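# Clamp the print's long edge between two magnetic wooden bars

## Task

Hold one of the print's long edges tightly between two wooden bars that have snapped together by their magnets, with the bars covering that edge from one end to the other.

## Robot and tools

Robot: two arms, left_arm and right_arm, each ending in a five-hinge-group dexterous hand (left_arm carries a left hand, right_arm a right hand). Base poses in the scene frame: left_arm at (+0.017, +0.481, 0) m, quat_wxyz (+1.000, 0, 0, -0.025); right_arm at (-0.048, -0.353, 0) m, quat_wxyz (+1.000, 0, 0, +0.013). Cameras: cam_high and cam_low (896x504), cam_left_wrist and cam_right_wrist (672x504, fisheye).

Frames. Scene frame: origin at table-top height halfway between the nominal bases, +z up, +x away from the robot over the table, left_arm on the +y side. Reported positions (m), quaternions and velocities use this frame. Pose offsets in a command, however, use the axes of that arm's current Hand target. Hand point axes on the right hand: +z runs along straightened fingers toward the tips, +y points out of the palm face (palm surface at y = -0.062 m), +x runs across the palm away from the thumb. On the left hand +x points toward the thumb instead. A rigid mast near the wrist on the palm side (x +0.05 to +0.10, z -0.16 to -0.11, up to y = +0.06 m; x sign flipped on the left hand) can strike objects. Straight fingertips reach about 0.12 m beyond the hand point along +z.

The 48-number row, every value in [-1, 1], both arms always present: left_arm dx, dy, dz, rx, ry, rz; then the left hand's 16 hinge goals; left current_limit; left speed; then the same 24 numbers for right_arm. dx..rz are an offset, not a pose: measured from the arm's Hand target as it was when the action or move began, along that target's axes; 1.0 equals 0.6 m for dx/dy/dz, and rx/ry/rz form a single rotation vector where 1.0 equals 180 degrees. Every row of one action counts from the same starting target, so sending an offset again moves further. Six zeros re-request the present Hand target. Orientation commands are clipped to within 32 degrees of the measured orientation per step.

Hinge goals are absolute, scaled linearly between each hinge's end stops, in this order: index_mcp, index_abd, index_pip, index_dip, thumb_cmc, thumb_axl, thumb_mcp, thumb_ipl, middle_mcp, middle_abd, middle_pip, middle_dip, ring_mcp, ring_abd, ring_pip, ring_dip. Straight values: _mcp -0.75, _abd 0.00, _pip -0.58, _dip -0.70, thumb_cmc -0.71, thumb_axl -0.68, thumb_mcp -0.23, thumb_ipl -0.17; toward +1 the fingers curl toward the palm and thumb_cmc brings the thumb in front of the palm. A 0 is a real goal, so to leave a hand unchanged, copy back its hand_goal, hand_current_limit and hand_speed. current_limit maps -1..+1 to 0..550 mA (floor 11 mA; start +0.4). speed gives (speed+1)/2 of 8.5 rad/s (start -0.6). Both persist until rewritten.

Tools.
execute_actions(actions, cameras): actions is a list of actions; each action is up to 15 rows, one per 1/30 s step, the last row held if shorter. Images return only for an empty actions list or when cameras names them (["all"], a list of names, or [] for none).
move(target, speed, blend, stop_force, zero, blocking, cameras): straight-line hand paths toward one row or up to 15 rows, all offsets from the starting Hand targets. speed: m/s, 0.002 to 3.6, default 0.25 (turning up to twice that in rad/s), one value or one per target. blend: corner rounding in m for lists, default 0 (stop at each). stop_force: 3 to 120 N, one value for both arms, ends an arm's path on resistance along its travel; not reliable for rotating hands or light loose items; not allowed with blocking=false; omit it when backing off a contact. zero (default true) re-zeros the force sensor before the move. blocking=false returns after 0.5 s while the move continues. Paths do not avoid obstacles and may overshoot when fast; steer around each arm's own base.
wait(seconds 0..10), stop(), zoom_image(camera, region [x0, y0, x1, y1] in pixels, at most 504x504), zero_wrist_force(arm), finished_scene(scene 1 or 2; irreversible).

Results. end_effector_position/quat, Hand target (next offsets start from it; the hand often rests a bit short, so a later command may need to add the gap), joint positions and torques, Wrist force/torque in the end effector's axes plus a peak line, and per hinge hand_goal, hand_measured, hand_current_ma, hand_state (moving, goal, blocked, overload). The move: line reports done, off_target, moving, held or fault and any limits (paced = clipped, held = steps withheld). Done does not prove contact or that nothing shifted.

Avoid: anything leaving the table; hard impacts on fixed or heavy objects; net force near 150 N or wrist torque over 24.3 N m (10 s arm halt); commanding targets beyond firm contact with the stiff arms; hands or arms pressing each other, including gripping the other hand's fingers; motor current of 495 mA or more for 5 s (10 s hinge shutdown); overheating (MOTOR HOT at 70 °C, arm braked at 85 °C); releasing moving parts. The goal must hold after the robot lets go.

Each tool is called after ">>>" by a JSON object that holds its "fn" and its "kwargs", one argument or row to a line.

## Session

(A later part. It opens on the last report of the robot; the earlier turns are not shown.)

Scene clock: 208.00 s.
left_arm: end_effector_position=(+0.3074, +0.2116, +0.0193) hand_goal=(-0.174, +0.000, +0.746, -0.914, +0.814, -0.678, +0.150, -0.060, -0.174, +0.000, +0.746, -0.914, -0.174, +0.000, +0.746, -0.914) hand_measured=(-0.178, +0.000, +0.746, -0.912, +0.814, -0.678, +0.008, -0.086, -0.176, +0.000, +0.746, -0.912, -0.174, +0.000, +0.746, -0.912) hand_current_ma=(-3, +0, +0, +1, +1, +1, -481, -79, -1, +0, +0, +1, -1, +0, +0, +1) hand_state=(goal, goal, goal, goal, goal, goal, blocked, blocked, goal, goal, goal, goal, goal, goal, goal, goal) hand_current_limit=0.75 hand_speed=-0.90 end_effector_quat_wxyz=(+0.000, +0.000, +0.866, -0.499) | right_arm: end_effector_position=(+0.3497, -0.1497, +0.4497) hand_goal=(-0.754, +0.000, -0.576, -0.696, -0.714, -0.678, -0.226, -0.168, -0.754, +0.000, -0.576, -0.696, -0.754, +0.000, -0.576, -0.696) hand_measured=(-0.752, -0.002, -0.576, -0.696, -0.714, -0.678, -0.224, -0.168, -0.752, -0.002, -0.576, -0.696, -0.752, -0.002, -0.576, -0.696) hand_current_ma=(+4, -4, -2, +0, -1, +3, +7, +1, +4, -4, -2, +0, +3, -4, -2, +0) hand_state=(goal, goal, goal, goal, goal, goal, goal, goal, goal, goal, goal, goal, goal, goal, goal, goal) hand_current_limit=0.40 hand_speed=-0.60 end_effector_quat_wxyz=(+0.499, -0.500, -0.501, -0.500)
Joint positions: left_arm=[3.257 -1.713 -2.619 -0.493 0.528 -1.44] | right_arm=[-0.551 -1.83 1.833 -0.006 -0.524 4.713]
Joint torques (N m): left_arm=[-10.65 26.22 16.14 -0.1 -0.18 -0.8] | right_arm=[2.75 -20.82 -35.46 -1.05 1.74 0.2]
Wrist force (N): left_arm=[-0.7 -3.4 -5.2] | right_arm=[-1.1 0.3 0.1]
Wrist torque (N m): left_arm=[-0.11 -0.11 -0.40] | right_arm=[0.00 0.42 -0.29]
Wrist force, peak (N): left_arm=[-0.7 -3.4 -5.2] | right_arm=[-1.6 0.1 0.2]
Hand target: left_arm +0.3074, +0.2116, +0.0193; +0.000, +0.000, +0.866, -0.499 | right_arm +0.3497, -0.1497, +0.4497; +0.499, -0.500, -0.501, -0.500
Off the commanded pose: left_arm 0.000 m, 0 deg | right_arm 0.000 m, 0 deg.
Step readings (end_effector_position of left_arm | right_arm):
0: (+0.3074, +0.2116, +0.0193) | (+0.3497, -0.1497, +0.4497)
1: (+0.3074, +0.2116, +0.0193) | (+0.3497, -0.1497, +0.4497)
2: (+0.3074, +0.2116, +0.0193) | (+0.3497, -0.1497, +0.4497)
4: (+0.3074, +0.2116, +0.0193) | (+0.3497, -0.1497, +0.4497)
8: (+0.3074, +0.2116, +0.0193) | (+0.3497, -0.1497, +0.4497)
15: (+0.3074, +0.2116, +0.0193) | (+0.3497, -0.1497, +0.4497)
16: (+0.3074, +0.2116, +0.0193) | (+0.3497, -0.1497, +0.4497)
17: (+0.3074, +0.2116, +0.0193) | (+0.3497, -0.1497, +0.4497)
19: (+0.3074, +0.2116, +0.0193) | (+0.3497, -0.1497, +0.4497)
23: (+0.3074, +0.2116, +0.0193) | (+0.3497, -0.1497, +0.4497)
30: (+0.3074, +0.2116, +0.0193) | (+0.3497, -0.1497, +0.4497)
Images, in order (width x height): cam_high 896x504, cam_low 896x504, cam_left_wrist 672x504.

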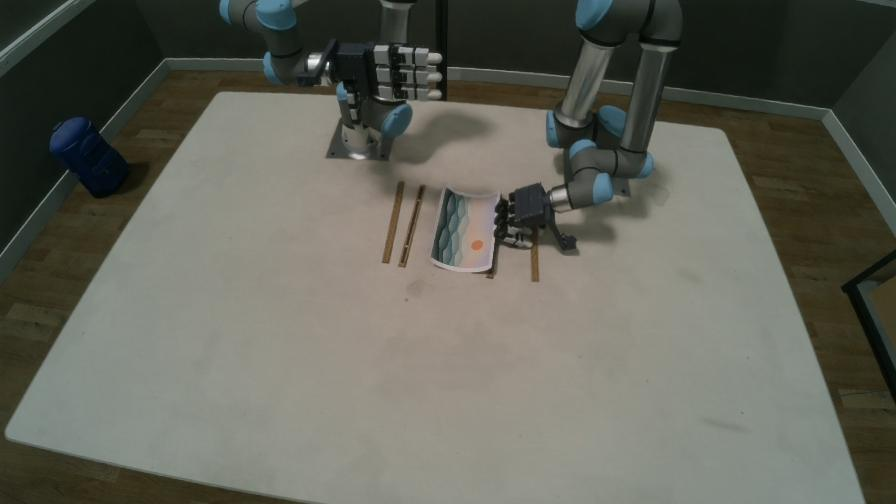

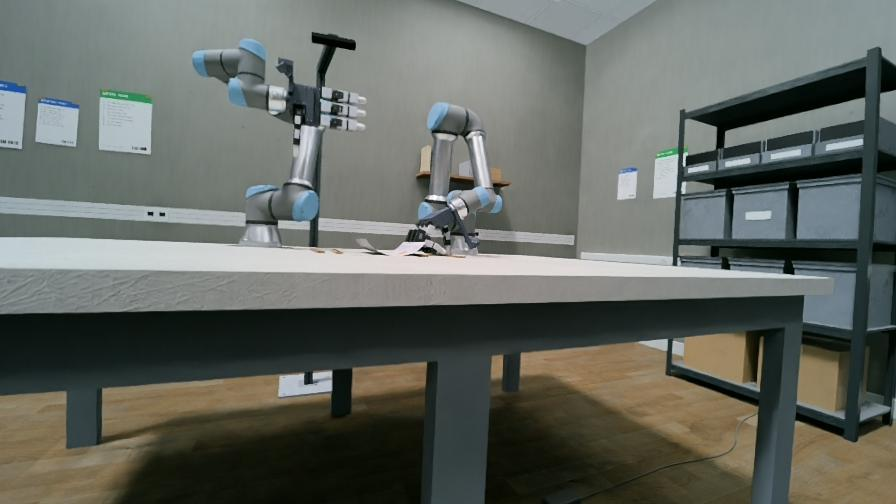

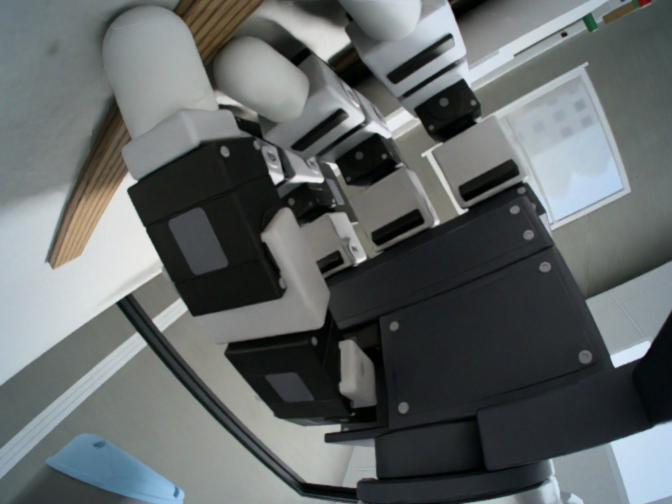

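>>> {"fn": "move", "kwargs": {
  "target": [
    [0,0,0,0,0,0,-0.173,0,0.747,-0.913,0.814,-0.678,-0.1685,-0.0595,-0.173,0,0.747,-0.913,-0.173,0,0.747,-0.913,0.4,-0.8,0,0,0,0,0,0,-0.754,0,-0.576,-0.696,-0.714,-0.678,-0.226,-0.168,-0.754,0,-0.576,-0.696,-0.754,0,-0.576,-0.696,0.4,-0.6],
    [0,-0.0433,-0.025,0,0,0,-0.173,0,0.747,-0.913,0.814,-0.678,-0.1685,-0.0595,-0.173,0,0.747,-0.913,-0.173,0,0.747,-0.913,0.4,-0.8,0,0,0,0,0,0,-0.754,0,-0.576,-0.696,-0.714,-0.678,-0.226,-0.168,-0.754,0,-0.576,-0.696,-0.754,0,-0.576,-0.696,0.4,-0.6],
    [0,-0.0362,-0.0373,0,0,0,-0.334,0,0.8686,-0.913,0.814,-0.678,-0.135,0.0703,-0.334,0,0.8686,-0.913,-0.334,0,0.8686,-0.913,0.4,-0.8,0,0,0,0,0,0,-0.754,0,-0.576,-0.696,-0.714,-0.678,-0.226,-0.168,-0.754,0,-0.576,-0.696,-0.754,0,-0.576,-0.696,0.4,-0.6]
  ],
  "speed": [0.05,0.1,0.1],
  "cameras": ["cam_high","cam_left_wrist","cam_low"]
}}

>>> {"fn": "zoom_image", "kwargs": {
  "camera": "cam_high",
  "region": [490, 160, 610, 290]
}}

>>> {"fn": "zoom_image", "kwargs": {
  "camera": "cam_left_wrist",
  "region": [0, 0, 480, 260]
}}

Scene clock: 214.87 s.
left_arm: end_effector_position=(+0.3074, +0.2201, +0.0493) hand_goal=(-0.334, +0.000, +0.868, -0.914, +0.814, -0.678, -0.136, +0.070, -0.334, +0.000, +0.868, -0.914, -0.334, +0.000, +0.868, -0.914) hand_measured=(-0.326, +0.000, +0.862, -0.912, +0.814, -0.678, -0.136, +0.068, -0.328, +0.000, +0.860, -0.912, -0.326, +0.000, +0.862, -0.912) hand_current_ma=(+12, +0, -9, +1, +0, +1, -1, -3, +10, +0, -10, +1, +11, +0, -9, +1) hand_state=(goal, goal, goal, goal, goal, goal, goal, goal, goal, goal, goal, goal, goal, goal, goal, goal) hand_current_limit=0.40 hand_speed=-0.80 end_effector_quat_wxyz=(+0.000, +0.000, +0.866, -0.500) | right_arm: end_effector_position=(+0.3497, -0.1497, +0.4497) hand_goal=(-0.754, +0.000, -0.576, -0.696, -0.714, -0.678, -0.226, -0.168, -0.754, +0.000, -0.576, -0.696, -0.754, +0.000, -0.576, -0.696) hand_measured=(-0.752, -0.002, -0.576, -0.696, -0.714, -0.678, -0.224, -0.168, -0.752, -0.002, -0.576, -0.696, -0.752, -0.002, -0.576, -0.696) hand_current_ma=(+4, -4, -2, +0, -1, +3, +7, +1, +4, -4, -2, +0, +3, -4, -2, +0) hand_state=(goal, goal, goal, goal, goal, goal, goal, goal, goal, goal, goal, goal, goal, goal, goal, goal) hand_current_limit=0.40 hand_speed=-0.60 end_effector_quat_wxyz=(+0.499, -0.500, -0.501, -0.500)
Joint positions: left_arm=[3.285 -1.565 -2.594 -0.713 0.532 -1.385] | right_arm=[-0.551 -1.83 1.833 -0.006 -0.524 4.713]
Joint torques (N m): left_arm=[-11.1 -0.27 15.51 -0.3 -3.04 1.83] | right_arm=[1.04 -21.51 -34.41 -0.85 1.67 0.56]
Wrist force (N): left_arm=[-1.2 1.1 -0.4] | right_arm=[-1.3 0.2 0.3]
Wrist torque (N m): left_arm=[0.25 0.02 -0.40] | right_arm=[-0.02 0.44 -0.31]
Wrist force, peak (N): left_arm=[-0.6 -3.5 -5.2] | right_arm=[-1.8 0.2 0.2]
Hand target: left_arm +0.3074, +0.2201, +0.0493; +0.000, +0.000, +0.866, -0.499 | right_arm +0.3497, -0.1497, +0.4497; +0.499, -0.500, -0.501, -0.500
Off the commanded pose: left_arm 0.000 m, 0 deg | right_arm 0.000 m, 0 deg.
move: done
Images, in order (width x height): cam_high 896x504, cam_low 896x504, cam_left_wrist 672x504.

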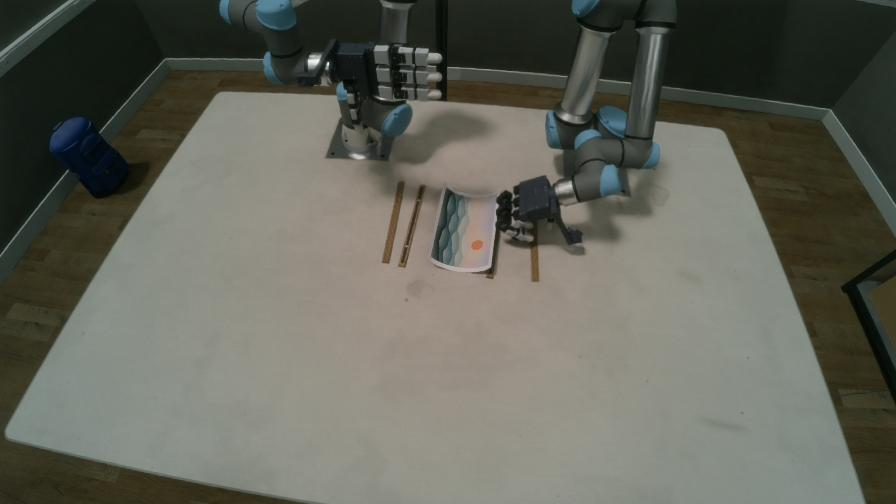

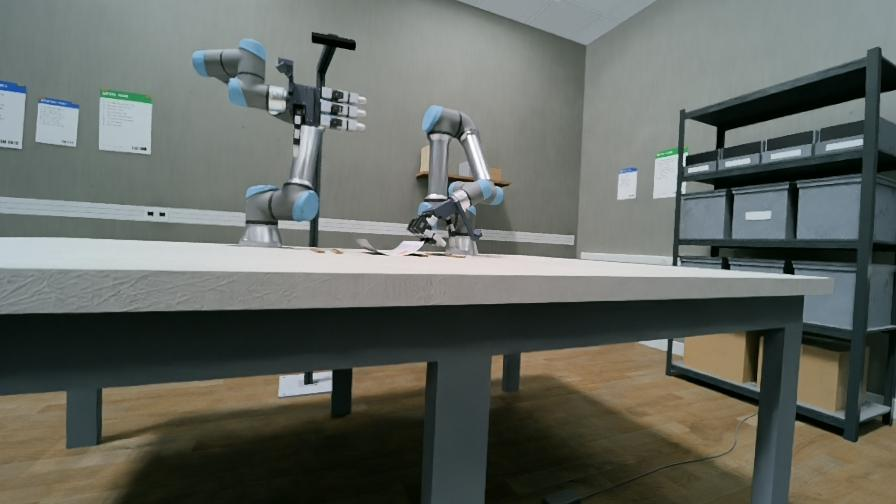

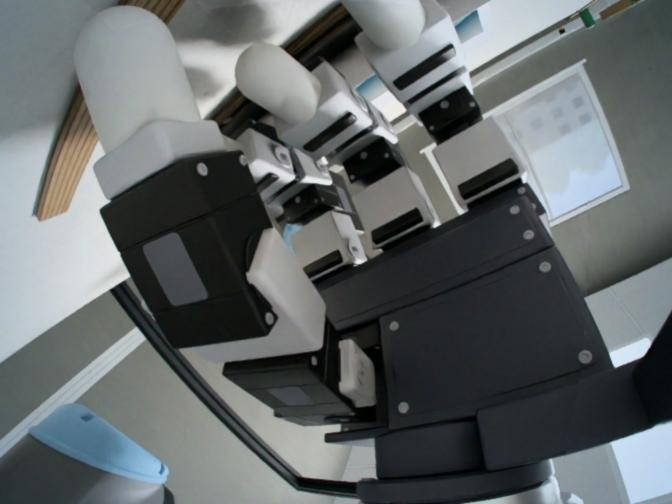

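Scaled by 3.877.

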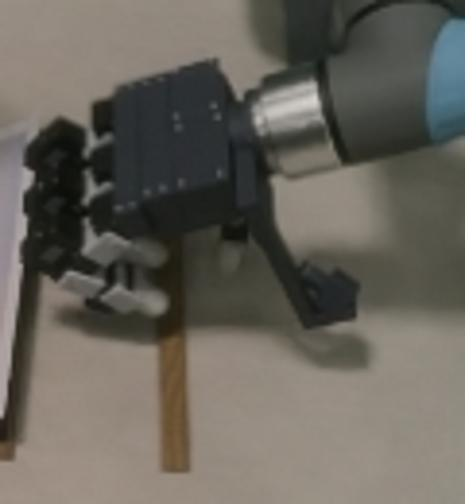

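Scaled by 1.050 from the camera's 672x504 image, which has a finer 960x720 frame.

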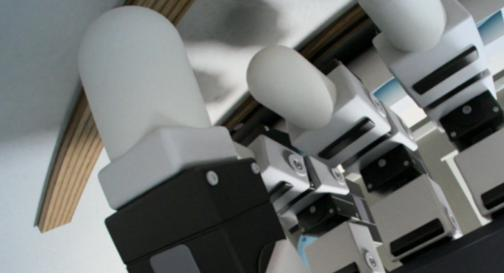

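>>> {"fn": "move", "kwargs": {
  "target": [
    [0,0.0313,0.0270,0,0,0,-0.334,0,0.8686,-0.913,0.814,-0.678,-0.135,0.0703,-0.334,0,0.8686,-0.913,-0.334,0,0.8686,-0.913,0.4,-0.8,0,0,0,0,0,0,-0.754,0,-0.576,-0.696,-0.714,-0.678,-0.226,-0.168,-0.754,0,-0.576,-0.696,-0.754,0,-0.576,-0.696,0.4,-0.6],
    [0,0.0404,0.0310,0,0,0,-0.334,0,0.8686,-0.913,0.814,-0.678,-0.135,0.0703,-0.334,0,0.8686,-0.913,-0.334,0,0.8686,-0.913,0.4,-0.8,0,0,0,0,0,0,-0.754,0,-0.576,-0.696,-0.714,-0.678,-0.226,-0.168,-0.754,0,-0.576,-0.696,-0.754,0,-0.576,-0.696,0.4,-0.6]
  ],
  "speed": [0.08,0.01],
  "cameras": ["cam_high","cam_left_wrist","cam_low"]
}}

>>> {"fn": "zoom_image", "kwargs": {
  "camera": "cam_high",
  "region": [490, 160, 610, 290]
}}

>>> {"fn": "zoom_image", "kwargs": {
  "camera": "cam_left_wrist",
  "region": [0, 0, 480, 260]
}}

Scene clock: 217.73 s.
left_arm: end_effector_position=(+0.3074, +0.2162, +0.0189) hand_goal=(-0.334, +0.000, +0.868, -0.914, +0.814, -0.678, -0.136, +0.070, -0.334, +0.000, +0.868, -0.914, -0.334, +0.000, +0.868, -0.914) hand_measured=(-0.326, +0.000, +0.862, -0.912, +0.814, -0.678, -0.136, +0.068, -0.328, +0.000, +0.860, -0.912, -0.326, +0.000, +0.862, -0.912) hand_current_ma=(+12, +0, -9, +1, +0, +1, -1, -3, +10, +0, -10, +1, +11, +0, -9, +1) hand_state=(goal, goal, goal, goal, goal, goal, goal, goal, goal, goal, goal, goal, goal, goal, goal, goal) hand_current_limit=0.40 hand_speed=-0.80 end_effector_quat_wxyz=(+0.000, +0.000, +0.866, -0.499) | right_arm: end_effector_position=(+0.3497, -0.1497, +0.4497) hand_goal=(-0.754, +0.000, -0.576, -0.696, -0.714, -0.678, -0.226, -0.168, -0.754, +0.000, -0.576, -0.696, -0.754, +0.000, -0.576, -0.696) hand_measured=(-0.752, -0.002, -0.576, -0.696, -0.714, -0.678, -0.224, -0.168, -0.752, -0.002, -0.576, -0.696, -0.752, -0.002, -0.576, -0.696) hand_current_ma=(+4, -4, -2, +0, -1, +3, +7, +1, +4, -4, -2, +0, +3, -4, -2, +0) hand_state=(goal, goal, goal, goal, goal, goal, goal, goal, goal, goal, goal, goal, goal, goal, goal, goal) hand_current_limit=0.40 hand_speed=-0.60 end_effector_quat_wxyz=(+0.499, -0.500, -0.501, -0.500)
Joint positions: left_arm=[3.272 -1.701 -2.621 -0.528 0.53 -1.411] | right_arm=[-0.551 -1.83 1.833 -0.006 -0.524 4.713]
Joint torques (N m): left_arm=[9.64 26.8 7.82 1.18 -0.03 0.01] | right_arm=[1.52 -21.06 -34.14 -0.96 1.6 0.44]
Wrist force (N): left_arm=[-1.3 0.9 -0.5] | right_arm=[-1.7 0.3 0.0]
Wrist torque (N m): left_arm=[0.24 0.04 -0.55] | right_arm=[0.01 0.49 -0.34]
Wrist force, peak (N): left_arm=[-1.1 1.4 -0.1] | right_arm=[-1.7 0.3 0.0]
Hand target: left_arm +0.3074, +0.2162, +0.0190; +0.000, +0.000, +0.866, -0.499 | right_arm +0.3497, -0.1497, +0.4497; +0.499, -0.500, -0.501, -0.500
Off the commanded pose: left_arm 0.000 m, 0 deg | right_arm 0.000 m, 0 deg.
move: done
Images, in order (width x height): cam_high 896x504, cam_low 896x504, cam_left_wrist 672x504.

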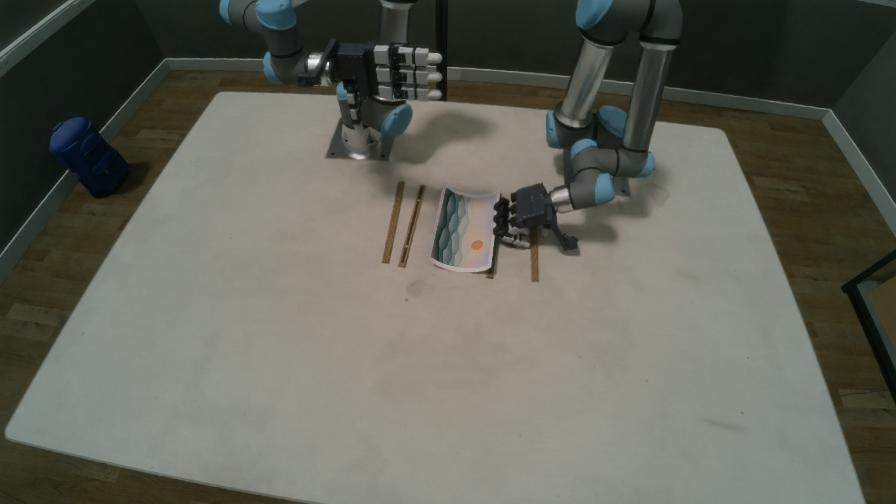

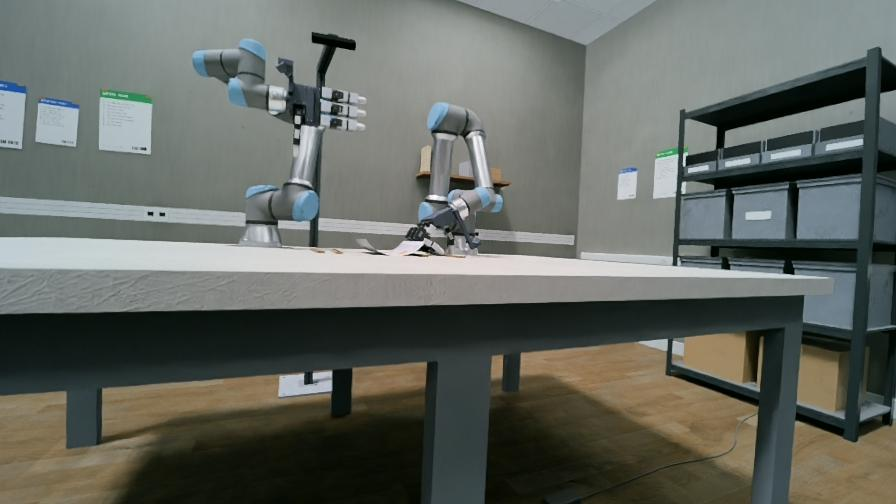

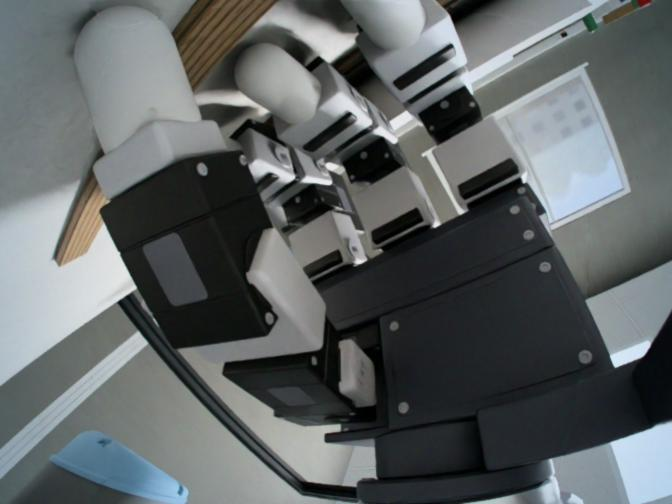

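Scaled by 3.877.

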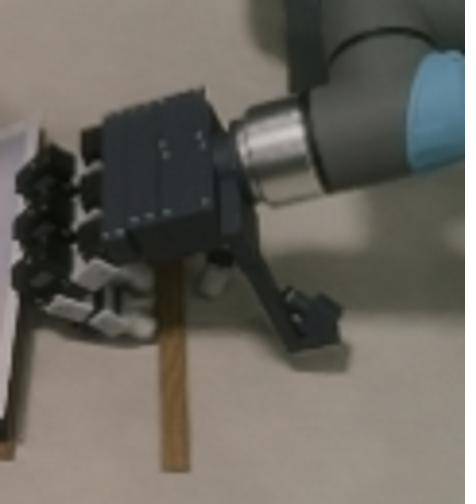

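Scaled by 1.050 from the camera's 672x504 image, which has a finer 960x720 frame.

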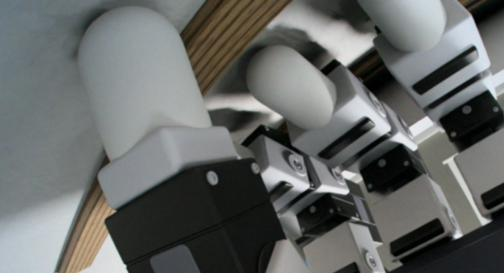

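>>> {"fn": "execute_actions", "kwargs": {
  "actions": [
    [[0,0,0,0,0,0,-0.334,0,0.8686,-0.913,0.814,-0.678,0.135,0.0703,-0.334,0,0.8686,-0.913,-0.334,0,0.8686,-0.913,0.4,-0.92,0,0,0,0,0,0,-0.754,0,-0.576,-0.696,-0.714,-0.678,-0.226,-0.168,-0.754,0,-0.576,-0.696,-0.754,0,-0.576,-0.696,0.4,-0.6]],
    [[0,0,0,0,0,0,-0.334,0,0.8686,-0.913,0.814,-0.678,0.135,0.0703,-0.334,0,0.8686,-0.913,-0.334,0,0.8686,-0.913,0.4,-0.92,0,0,0,0,0,0,-0.754,0,-0.576,-0.696,-0.714,-0.678,-0.226,-0.168,-0.754,0,-0.576,-0.696,-0.754,0,-0.576,-0.696,0.4,-0.6]]
  ],
  "cameras": ["cam_high","cam_left_wrist"]
}}

>>> {"fn": "zoom_image", "kwargs": {
  "camera": "cam_high",
  "region": [490, 160, 610, 290]
}}

>>> {"fn": "zoom_image", "kwargs": {
  "camera": "cam_left_wrist",
  "region": [0, 0, 480, 260]
}}

Scene clock: 219.77 s.
left_arm: end_effector_position=(+0.3074, +0.2162, +0.0190) hand_goal=(-0.334, +0.000, +0.868, -0.914, +0.814, -0.678, +0.134, +0.070, -0.334, +0.000, +0.868, -0.914, -0.334, +0.000, +0.868, -0.914) hand_measured=(-0.336, +0.000, +0.866, -0.912, +0.814, -0.678, +0.014, +0.050, -0.334, +0.000, +0.864, -0.912, -0.332, +0.000, +0.864, -0.912) hand_current_ma=(-2, +0, -1, +1, +0, +1, -385, -60, -1, +0, -4, +1, +1, +0, -4, +1) hand_state=(goal, goal, goal, goal, goal, goal, blocked, blocked, goal, goal, goal, goal, goal, goal, goal, goal) hand_current_limit=0.40 hand_speed=-0.92 end_effector_quat_wxyz=(+0.000, +0.000, +0.866, -0.499) | right_arm: end_effector_position=(+0.3497, -0.1497, +0.4497) hand_goal=(-0.754, +0.000, -0.576, -0.696, -0.714, -0.678, -0.226, -0.168, -0.754, +0.000, -0.576, -0.696, -0.754, +0.000, -0.576, -0.696) hand_measured=(-0.752, -0.002, -0.576, -0.696, -0.714, -0.678, -0.224, -0.168, -0.752, -0.002, -0.576, -0.696, -0.752, -0.002, -0.576, -0.696) hand_current_ma=(+4, -4, -2, +0, -1, +3, +7, +1, +4, -4, -2, +0, +3, -4, -2, +0) hand_state=(goal, goal, goal, goal, goal, goal, goal, goal, goal, goal, goal, goal, goal, goal, goal, goal) hand_current_limit=0.40 hand_speed=-0.60 end_effector_quat_wxyz=(+0.499, -0.500, -0.501, -0.500)
Joint positions: left_arm=[3.272 -1.701 -2.62 -0.529 0.53 -1.411] | right_arm=[-0.551 -1.83 1.833 -0.006 -0.524 4.713]
Joint torques (N m): left_arm=[-8.61 26.63 17.1 -0.11 -0.87 -1.13] | right_arm=[0.63 -21.34 -35.43 -0.92 1.7 0.41]
Wrist force (N): left_arm=[-1.1 -2.1 -3.5] | right_arm=[-1.2 0.3 0.2]
Wrist torque (N m): left_arm=[0.03 -0.02 -0.49] | right_arm=[-0.01 0.43 -0.30]
Wrist force, peak (N): left_arm=[-1.1 -2.1 -3.5] | right_arm=[-1.6 0.2 0.0]
Hand target: left_arm +0.3074, +0.2162, +0.0190; +0.000, +0.000, +0.866, -0.499 | right_arm +0.3497, -0.1497, +0.4497; +0.499, -0.500, -0.501, -0.500
Off the commanded pose: left_arm 0.000 m, 0 deg | right_arm 0.000 m, 0 deg.
Step readings (end_effector_position of left_arm | right_arm):
0: (+0.3074, +0.2162, +0.0190) | (+0.3497, -0.1497, +0.4497)
1: (+0.3074, +0.2162, +0.0190) | (+0.3497, -0.1497, +0.4497)
2: (+0.3074, +0.2162, +0.0190) | (+0.3497, -0.1497, +0.4497)
4: (+0.3074, +0.2162, +0.0190) | (+0.3497, -0.1497, +0.4497)
8: (+0.3074, +0.2162, +0.0190) | (+0.3497, -0.1497, +0.4497)
15: (+0.3074, +0.2162, +0.0190) | (+0.3497, -0.1497, +0.4497)
16: (+0.3074, +0.2162, +0.0190) | (+0.3497, -0.1497, +0.4497)
17: (+0.3074, +0.2162, +0.0190) | (+0.3497, -0.1497, +0.4497)
19: (+0.3074, +0.2162, +0.0190) | (+0.3497, -0.1497, +0.4497)
23: (+0.3074, +0.2162, +0.0190) | (+0.3497, -0.1497, +0.4497)
30: (+0.3074, +0.2162, +0.0190) | (+0.3497, -0.1497, +0.4497)
Images, in order (width x height): cam_high 896x504, cam_left_wrist 672x504.

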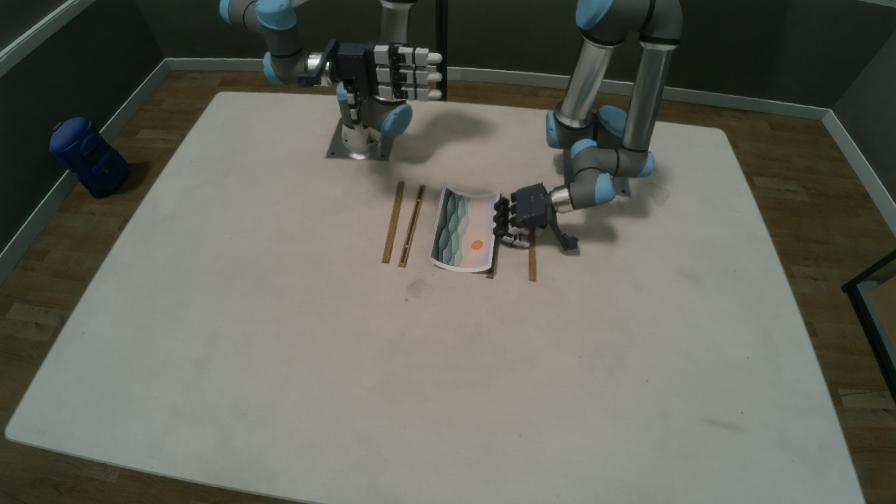

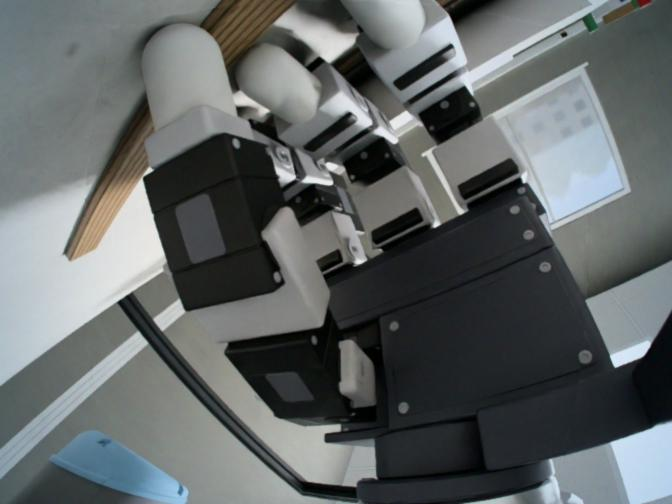

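Scaled by 3.877.

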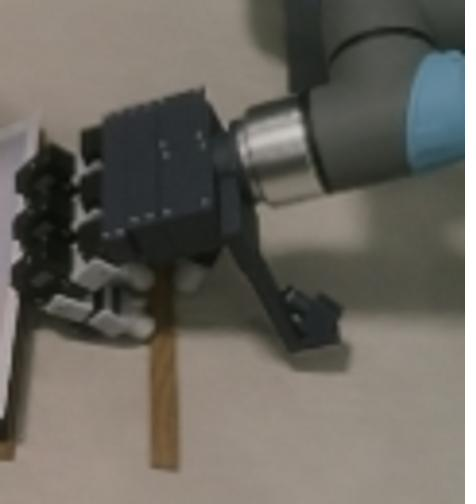

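Scaled by 1.050 from the camera's 672x504 image, which has a finer 960x720 frame.

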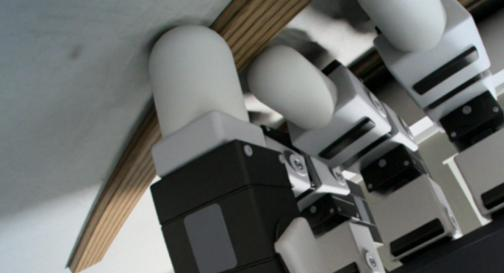

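>>> {"fn": "move", "kwargs": {
  "target": [
    [0,-0.0043,-0.0025,0,0,0,-0.334,0,0.8686,-0.913,0.814,-0.678,0.135,0.0703,-0.334,0,0.8686,-0.913,-0.334,0,0.8686,-0.913,0.4,-0.92,0,0,0,0,0,0,-0.754,0,-0.576,-0.696,-0.714,-0.678,-0.226,-0.168,-0.754,0,-0.576,-0.696,-0.754,0,-0.576,-0.696,0.4,-0.6]
  ],
  "speed": 0.01,
  "cameras": ["cam_high","cam_left_wrist","cam_low"]
}}

>>> {"fn": "zoom_image", "kwargs": {
  "camera": "cam_high",
  "region": [490, 160, 610, 290]
}}

>>> {"fn": "zoom_image", "kwargs": {
  "camera": "cam_left_wrist",
  "region": [0, 0, 480, 260]
}}

>>> {"fn": "zoom_image", "kwargs": {
  "camera": "cam_low",
  "region": [380, 200, 520, 270]
}}

Scene clock: 221.43 s.
left_arm: end_effector_position=(+0.3074, +0.2162, +0.0220) hand_goal=(-0.334, +0.000, +0.868, -0.914, +0.814, -0.678, +0.134, +0.070, -0.334, +0.000, +0.868, -0.914, -0.334, +0.000, +0.868, -0.914) hand_measured=(-0.334, +0.000, +0.866, -0.914, +0.814, -0.678, +0.074, +0.048, -0.338, +0.000, +0.866, -0.914, -0.336, +0.000, +0.864, -0.912) hand_current_ma=(+0, +0, -1, +0, +0, +1, -234, -67, -6, +0, -2, +0, -2, +0, -3, +1) hand_state=(goal, goal, goal, goal, goal, goal, blocked, blocked, goal, goal, goal, goal, goal, goal, goal, goal) hand_current_limit=0.40 hand_speed=-0.92 end_effector_quat_wxyz=(+0.000, +0.000, +0.866, -0.499) | right_arm: end_effector_position=(+0.3497, -0.1497, +0.4497) hand_goal=(-0.754, +0.000, -0.576, -0.696, -0.714, -0.678, -0.226, -0.168, -0.754, +0.000, -0.576, -0.696, -0.754, +0.000, -0.576, -0.696) hand_measured=(-0.752, -0.002, -0.576, -0.696, -0.714, -0.678, -0.224, -0.168, -0.752, -0.002, -0.576, -0.696, -0.752, -0.002, -0.576, -0.696) hand_current_ma=(+4, -4, -2, +0, -1, +3, +7, +1, +4, -4, -2, +0, +3, -4, -2, +0) hand_state=(goal, goal, goal, goal, goal, goal, goal, goal, goal, goal, goal, goal, goal, goal, goal, goal) hand_current_limit=0.40 hand_speed=-0.60 end_effector_quat_wxyz=(+0.499, -0.500, -0.501, -0.500)
Joint positions: left_arm=[3.272 -1.688 -2.618 -0.544 0.53 -1.411] | right_arm=[-0.551 -1.83 1.833 -0.006 -0.524 4.713]
Joint torques (N m): left_arm=[-3.34 4.47 14.69 3.92 -1.38 0.13] | right_arm=[1.51 -21.25 -33.4 -0.91 1.64 0.56]
Wrist force (N): left_arm=[-1.4 -1.5 -2.6] | right_arm=[-1.1 0.1 0.2]
Wrist torque (N m): left_arm=[0.07 0.01 -0.45] | right_arm=[-0.03 0.41 -0.30]
Wrist force, peak (N): left_arm=[-1.2 -2.2 -3.6] | right_arm=[-1.6 0.3 0.2]
Hand target: left_arm +0.3074, +0.2162, +0.0220; +0.000, +0.000, +0.866, -0.499 | right_arm +0.3497, -0.1497, +0.4497; +0.499, -0.500, -0.501, -0.500
Off the commanded pose: left_arm 0.000 m, 0 deg | right_arm 0.000 m, 0 deg.
move: done
Images, in order (width x height): cam_high 896x504, cam_low 896x504, cam_left_wrist 672x504.

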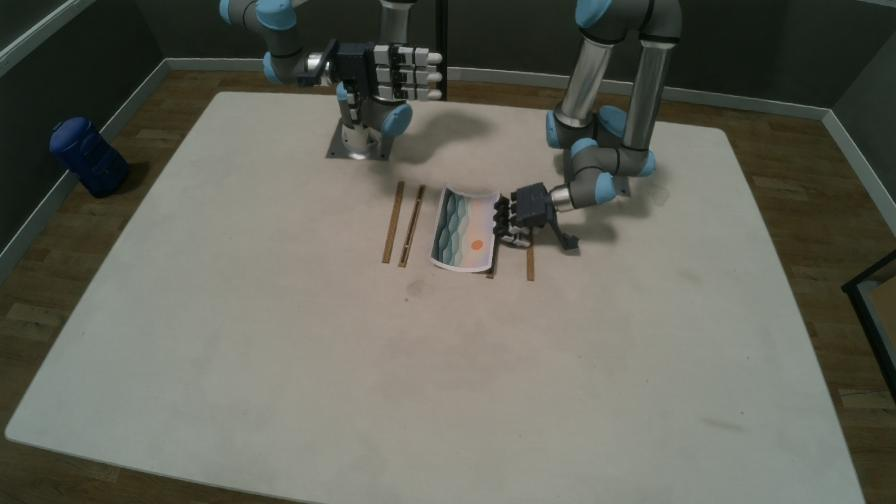

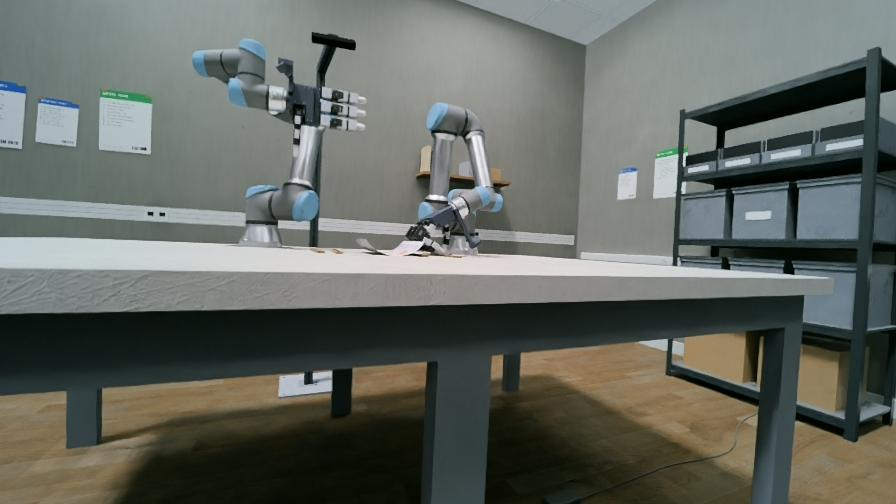

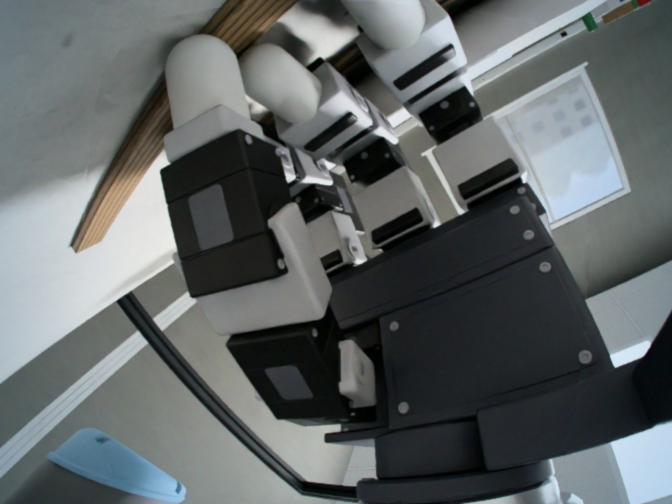

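Scaled by 3.877.

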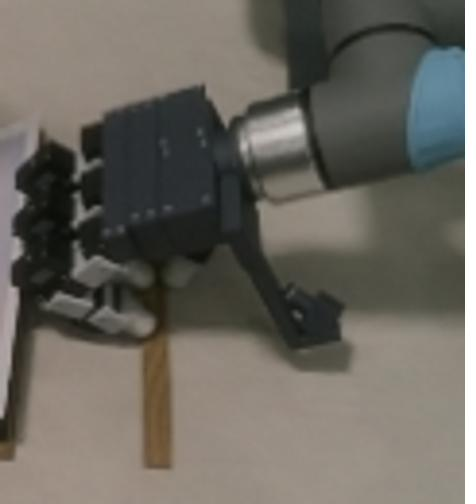

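Scaled by 1.050 from the camera's 672x504 image, which has a finer 960x720 frame.

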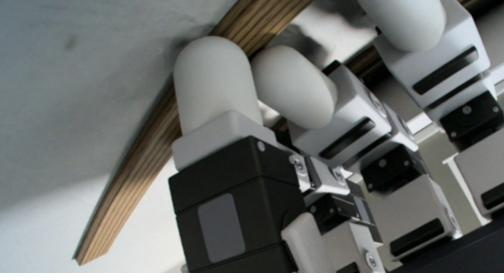

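Scaled by 3.600.

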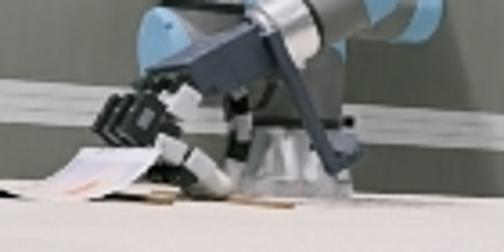

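>>> {"fn": "move", "kwargs": {
  "target": [
    [0,0,0,0,0,0,-0.334,0,0.8686,-0.913,0.814,-0.678,-0.3,0.0703,-0.334,0,0.8686,-0.913,-0.334,0,0.8686,-0.913,0.4,-0.8,0,0,0,0,0,0,-0.754,0,-0.576,-0.696,-0.714,-0.678,-0.226,-0.168,-0.754,0,-0.576,-0.696,-0.754,0,-0.576,-0.696,0.4,-0.6],
    [0,-0.013,-0.0075,0,0,0,-0.3123,0,0.8197,-0.913,0.814,-0.678,-0.3,0.0703,-0.3123,0,0.8197,-0.913,-0.3123,0,0.8197,-0.913,0.4,-0.8,0,0,0,0,0,0,-0.754,0,-0.576,-0.696,-0.714,-0.678,-0.226,-0.168,-0.754,0,-0.576,-0.696,-0.754,0,-0.576,-0.696,0.4,-0.6],
    [0,-0.0051,-0.0212,0,0,0,-0.3123,0,0.8197,-0.913,0.814,-0.678,-0.3,0.0703,-0.3123,0,0.8197,-0.913,-0.3123,0,0.8197,-0.913,0.4,-0.8,0,0,0,0,0,0,-0.754,0,-0.576,-0.696,-0.714,-0.678,-0.226,-0.168,-0.754,0,-0.576,-0.696,-0.754,0,-0.576,-0.696,0.4,-0.6]
  ],
  "speed": 0.05,
  "cameras": ["cam_high","cam_right_wrist"]
}}

>>> {"fn": "zoom_image", "kwargs": {
  "camera": "cam_high",
  "region": [490, 160, 610, 290]
}}

>>> {"fn": "zoom_image", "kwargs": {
  "camera": "cam_right_wrist",
  "region": [420, 80, 660, 260]
}}

Scene clock: 227.67 s.
left_arm: end_effector_position=(+0.3074, +0.2257, +0.0310) hand_goal=(-0.312, +0.000, +0.820, -0.914, +0.814, -0.678, -0.300, +0.070, -0.312, +0.000, +0.820, -0.914, -0.312, +0.000, +0.820, -0.914) hand_measured=(-0.312, +0.000, +0.820, -0.914, +0.814, -0.678, -0.294, +0.068, -0.312, +0.000, +0.820, -0.914, -0.312, +0.000, +0.820, -0.912) hand_current_ma=(+0, +0, +0, +0, +0, +1, +11, -3, +0, +0, +0, +0, +0, +0, +0, +1) hand_state=(goal, goal, goal, goal, goal, goal, goal, goal, goal, goal, goal, goal, goal, goal, goal, goal) hand_current_limit=0.40 hand_speed=-0.80 end_effector_quat_wxyz=(+0.000, +0.000, +0.866, -0.499) | right_arm: end_effector_position=(+0.3497, -0.1497, +0.4497) hand_goal=(-0.754, +0.000, -0.576, -0.696, -0.714, -0.678, -0.226, -0.168, -0.754, +0.000, -0.576, -0.696, -0.754, +0.000, -0.576, -0.696) hand_measured=(-0.752, -0.002, -0.576, -0.696, -0.714, -0.678, -0.224, -0.168, -0.752, -0.002, -0.576, -0.696, -0.752, -0.002, -0.576, -0.696) hand_current_ma=(+4, -4, -2, +0, -1, +3, +7, +1, +4, -4, -2, +0, +3, -4, -2, +0) hand_state=(goal, goal, goal, goal, goal, goal, goal, goal, goal, goal, goal, goal, goal, goal, goal, goal) hand_current_limit=0.40 hand_speed=-0.60 end_effector_quat_wxyz=(+0.499, -0.500, -0.501, -0.500)
Joint positions: left_arm=[3.304 -1.623 -2.613 -0.667 0.536 -1.35] | right_arm=[-0.551 -1.83 1.833 -0.006 -0.524 4.713]
Joint torques (N m): left_arm=[-11.6 1.58 17.95 5.04 -2.71 -2.04] | right_arm=[0.21 -21.05 -34.35 -1.02 1.68 0.61]
Wrist force (N): left_arm=[-1.1 0.9 -0.4] | right_arm=[-1.4 0.1 0.3]
Wrist torque (N m): left_arm=[0.25 0.01 -0.43] | right_arm=[-0.03 0.45 -0.32]
Wrist force, peak (N): left_arm=[-1.1 -2.3 -2.9] | right_arm=[-1.6 0.6 0.2]
Hand target: left_arm +0.3074, +0.2257, +0.0310; +0.000, +0.000, +0.866, -0.499 | right_arm +0.3497, -0.1497, +0.4497; +0.499, -0.500, -0.501, -0.500
Off the commanded pose: left_arm 0.000 m, 0 deg | right_arm 0.000 m, 0 deg.
move: done
Images, in order (width x height): cam_high 896x504, cam_right_wrist 672x504.

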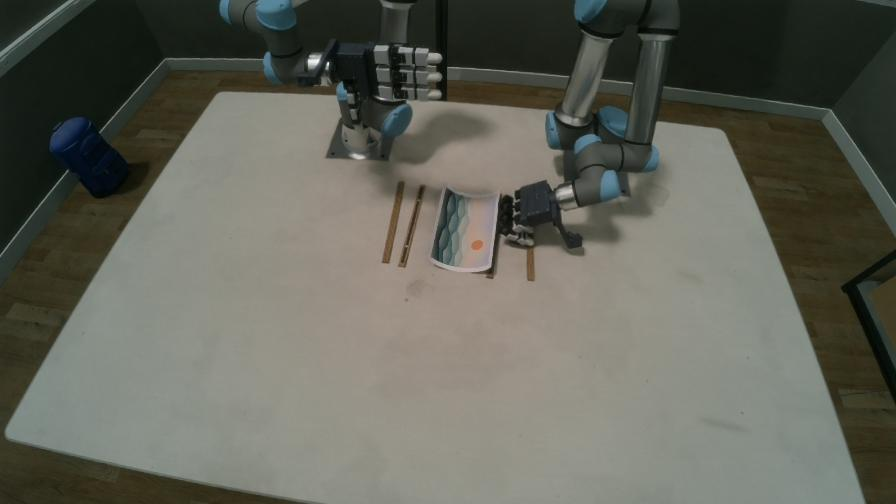

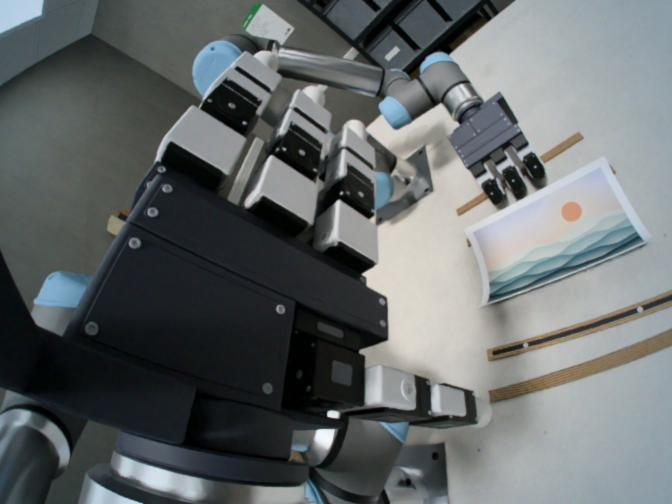

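Scaled by 3.877.

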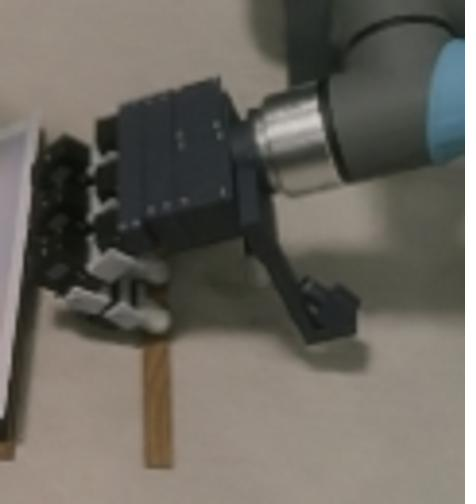

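Scaled by 2.100 from the camera's 672x504 image, which has a finer 960x720 frame.

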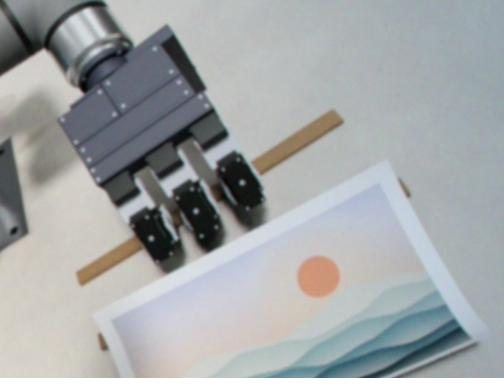

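>>> {"fn": "move", "kwargs": {
  "target": [
    [0,0.0173,0.01,0,0,0,-0.3123,0,0.8197,-0.913,0.814,-0.678,-0.3,0.0703,-0.3123,0,0.8197,-0.913,-0.3123,0,0.8197,-0.913,0.4,-0.8,0,0,0,0,0,0,-0.754,0,-0.576,-0.696,-0.714,-0.678,-0.226,-0.168,-0.754,0,-0.576,-0.696,-0.754,0,-0.576,-0.696,0.4,-0.6]
  ],
  "speed": 0.006,
  "stop_force": 4,
  "cameras": ["cam_high"]
}}

Scene clock: 230.67 s.
left_arm: end_effector_position=(+0.3074, +0.2257, +0.0240) hand_goal=(-0.312, +0.000, +0.820, -0.914, +0.814, -0.678, -0.300, +0.070, -0.312, +0.000, +0.820, -0.914, -0.312, +0.000, +0.820, -0.914) hand_measured=(-0.310, +0.000, +0.824, -0.912, +0.814, -0.678, -0.294, +0.068, -0.310, +0.000, +0.826, -0.912, -0.310, +0.000, +0.826, -0.912) hand_current_ma=(+2, +0, +5, +1, +0, +1, +11, -3, +2, +0, +6, +1, +2, +0, +7, +2) hand_state=(goal, goal, goal, goal, goal, goal, goal, goal, goal, goal, goal, goal, goal, goal, goal, goal) hand_current_limit=0.40 hand_speed=-0.80 end_effector_quat_wxyz=(+0.000, +0.000, +0.866, -0.500) | right_arm: end_effector_position=(+0.3497, -0.1497, +0.4497) hand_goal=(-0.754, +0.000, -0.576, -0.696, -0.714, -0.678, -0.226, -0.168, -0.754, +0.000, -0.576, -0.696, -0.754, +0.000, -0.576, -0.696) hand_measured=(-0.752, -0.002, -0.576, -0.696, -0.714, -0.678, -0.224, -0.168, -0.752, -0.002, -0.576, -0.696, -0.752, -0.002, -0.576, -0.696) hand_current_ma=(+4, -4, -2, +0, -1, +3, +7, +1, +4, -4, -2, +0, +3, -4, -2, +0) hand_state=(goal, goal, goal, goal, goal, goal, goal, goal, goal, goal, goal, goal, goal, goal, goal, goal) hand_current_limit=0.40 hand_speed=-0.60 end_effector_quat_wxyz=(+0.499, -0.500, -0.501, -0.500)
Joint positions: left_arm=[3.303 -1.653 -2.619 -0.631 0.535 -1.35] | right_arm=[-0.551 -1.83 1.833 -0.006 -0.524 4.713]
Joint torques (N m): left_arm=[-2.21 27.06 18.88 -0.15 -2.21 1.46] | right_arm=[0.02 -21.4 -34.09 -0.98 1.79 0.73]
Wrist force (N): left_arm=[-0.6 -0.2 -0.9] | right_arm=[-1.4 0.0 0.1]
Wrist torque (N m): left_arm=[0.19 -0.05 -0.37] | right_arm=[-0.04 0.45 -0.32]
Wrist force, peak (N): left_arm=[-1.1 -4.2 -1.3] | right_arm=[-1.6 0.3 0.1]
Hand target: left_arm +0.3074, +0.2257, +0.0240; +0.000, +0.000, +0.866, -0.500 (not the last commanded pose) | right_arm +0.3497, -0.1497, +0.4497; +0.499, -0.500, -0.501, -0.500
Off the commanded pose: left_arm 0.005 m, 0 deg | right_arm 0.000 m, 0 deg.
move: contact (left_arm)
Images, in order (width x height): cam_high 896x504.

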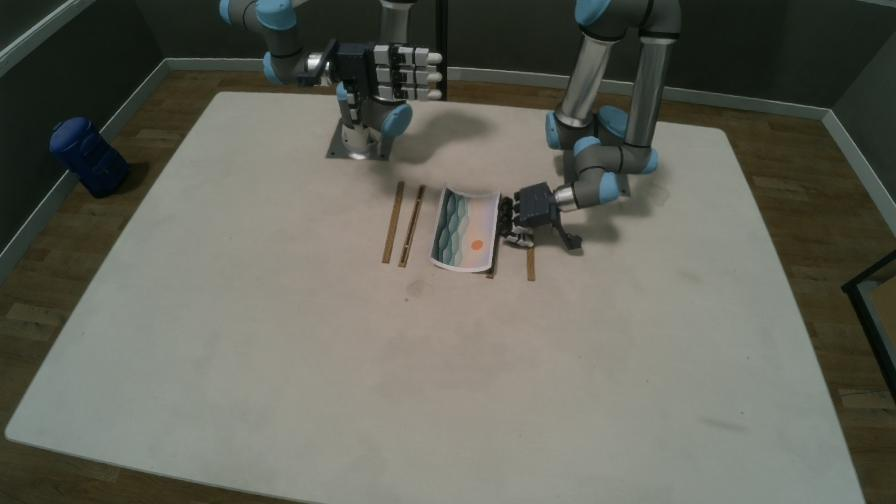

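>>> {"fn": "move", "kwargs": {
  "target": [
    [0,0.0012,0.0007,0,0,0,-0.3123,0,0.8197,-0.913,0.814,-0.678,-0.3,0.0703,-0.3123,0,0.8197,-0.913,-0.3123,0,0.8197,-0.913,0.4,-0.8,0,0,0,0,0,0,-0.754,0,-0.576,-0.696,-0.714,-0.678,-0.226,-0.168,-0.754,0,-0.576,-0.696,-0.754,0,-0.576,-0.696,0.4,-0.6],
    [0,0.0262,-0.0426,0,0,0,-0.3123,0,0.8197,-0.913,0.814,-0.678,-0.3,0.0703,-0.3123,0,0.8197,-0.913,-0.3123,0,0.8197,-0.913,0.4,-0.8,0,0,0,0,0,0,-0.754,0,-0.576,-0.696,-0.714,-0.678,-0.226,-0.168,-0.754,0,-0.576,-0.696,-0.754,0,-0.576,-0.696,0.4,-0.6]
  ],
  "speed": 0.04,
  "cameras": ["cam_high","cam_right_wrist"]
}}

>>> {"fn": "zoom_image", "kwargs": {
  "camera": "cam_high",
  "region": [490, 160, 610, 290]
}}

>>> {"fn": "zoom_image", "kwargs": {
  "camera": "cam_right_wrist",
  "region": [420, 80, 660, 260]
}}

Scene clock: 233.50 s.
left_arm: end_effector_position=(+0.3075, +0.2557, +0.0232) hand_goal=(-0.312, +0.000, +0.820, -0.914, +0.814, -0.678, -0.300, +0.070, -0.312, +0.000, +0.820, -0.914, -0.312, +0.000, +0.820, -0.914) hand_measured=(-0.308, +0.000, +0.830, -0.910, +0.814, -0.678, -0.294, +0.068, -0.308, +0.000, +0.830, -0.910, -0.308, +0.000, +0.830, -0.910) hand_current_ma=(+6, +0, +15, +4, +0, +1, +11, -3, +5, +0, +16, +4, +6, +0, +17, +6) hand_state=(goal, goal, goal, goal, goal, goal, goal, goal, goal, goal, goal, goal, goal, goal, goal, goal) hand_current_limit=0.40 hand_speed=-0.80 end_effector_quat_wxyz=(+0.000, +0.000, +0.866, -0.499) | right_arm: end_effector_position=(+0.3497, -0.1497, +0.4497) hand_goal=(-0.754, +0.000, -0.576, -0.696, -0.714, -0.678, -0.226, -0.168, -0.754, +0.000, -0.576, -0.696, -0.754, +0.000, -0.576, -0.696) hand_measured=(-0.752, -0.002, -0.576, -0.696, -0.714, -0.678, -0.224, -0.168, -0.752, -0.002, -0.576, -0.696, -0.752, -0.002, -0.576, -0.696) hand_current_ma=(+4, -4, -2, +0, -1, +3, +7, +1, +4, -4, -2, +0, +3, -4, -2, +0) hand_state=(goal, goal, goal, goal, goal, goal, goal, goal, goal, goal, goal, goal, goal, goal, goal, goal) hand_current_limit=0.40 hand_speed=-0.60 end_effector_quat_wxyz=(+0.499, -0.500, -0.501, -0.500)
Joint positions: left_arm=[3.404 -1.583 -2.616 -0.861 0.562 -1.165] | right_arm=[-0.551 -1.83 1.833 -0.006 -0.524 4.713]
Joint torques (N m): left_arm=[-10.38 -0.95 14.11 3.53 -2.92 -0.65] | right_arm=[0.86 -22.27 -35.02 -0.75 1.74 0.98]
Wrist force (N): left_arm=[-0.6 -0.5 -1.5] | right_arm=[-1.3 0.3 0.3]
Wrist torque (N m): left_arm=[0.17 0.01 -0.35] | right_arm=[-0.02 0.44 -0.30]
Wrist force, peak (N): left_arm=[-1.1 -6.0 -1.7] | right_arm=[-1.6 0.5 0.3]
Hand target: left_arm +0.3074, +0.2557, +0.0232; +0.000, +0.000, +0.866, -0.500 | right_arm +0.3497, -0.1497, +0.4497; +0.499, -0.500, -0.501, -0.500
Off the commanded pose: left_arm 0.000 m, 0 deg | right_arm 0.000 m, 0 deg.
move: done
Images, in order (width x height): cam_high 896x504, cam_right_wrist 672x504.

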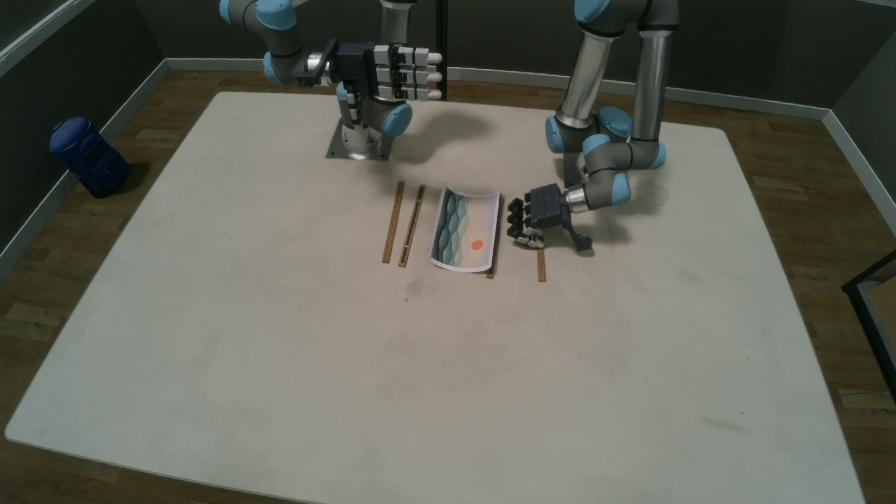

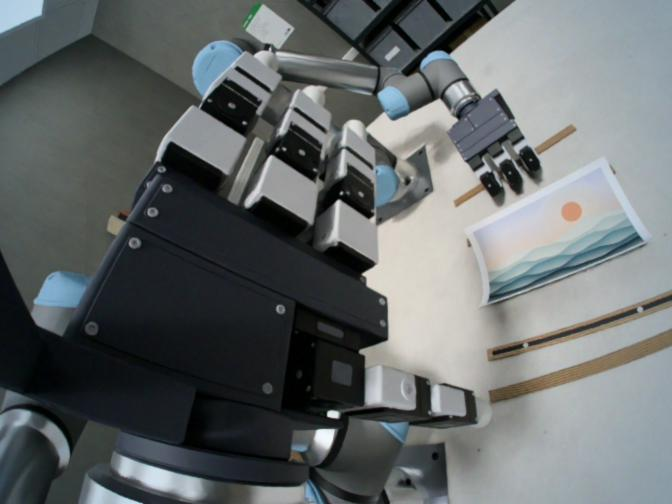

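Scaled by 3.877.

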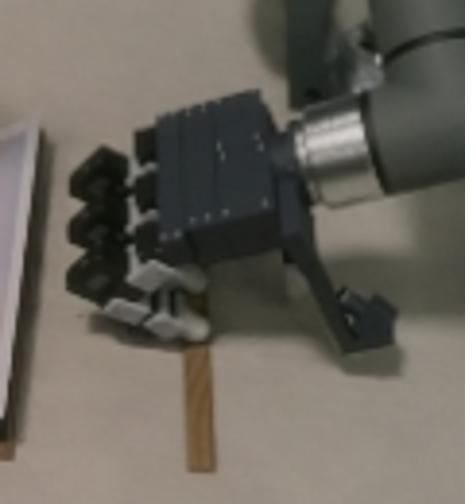

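Scaled by 2.100 from the camera's 672x504 image, which has a finer 960x720 frame.

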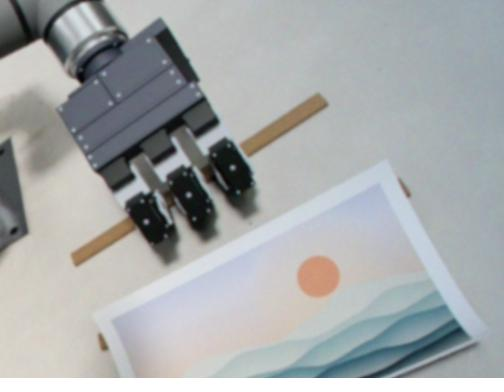

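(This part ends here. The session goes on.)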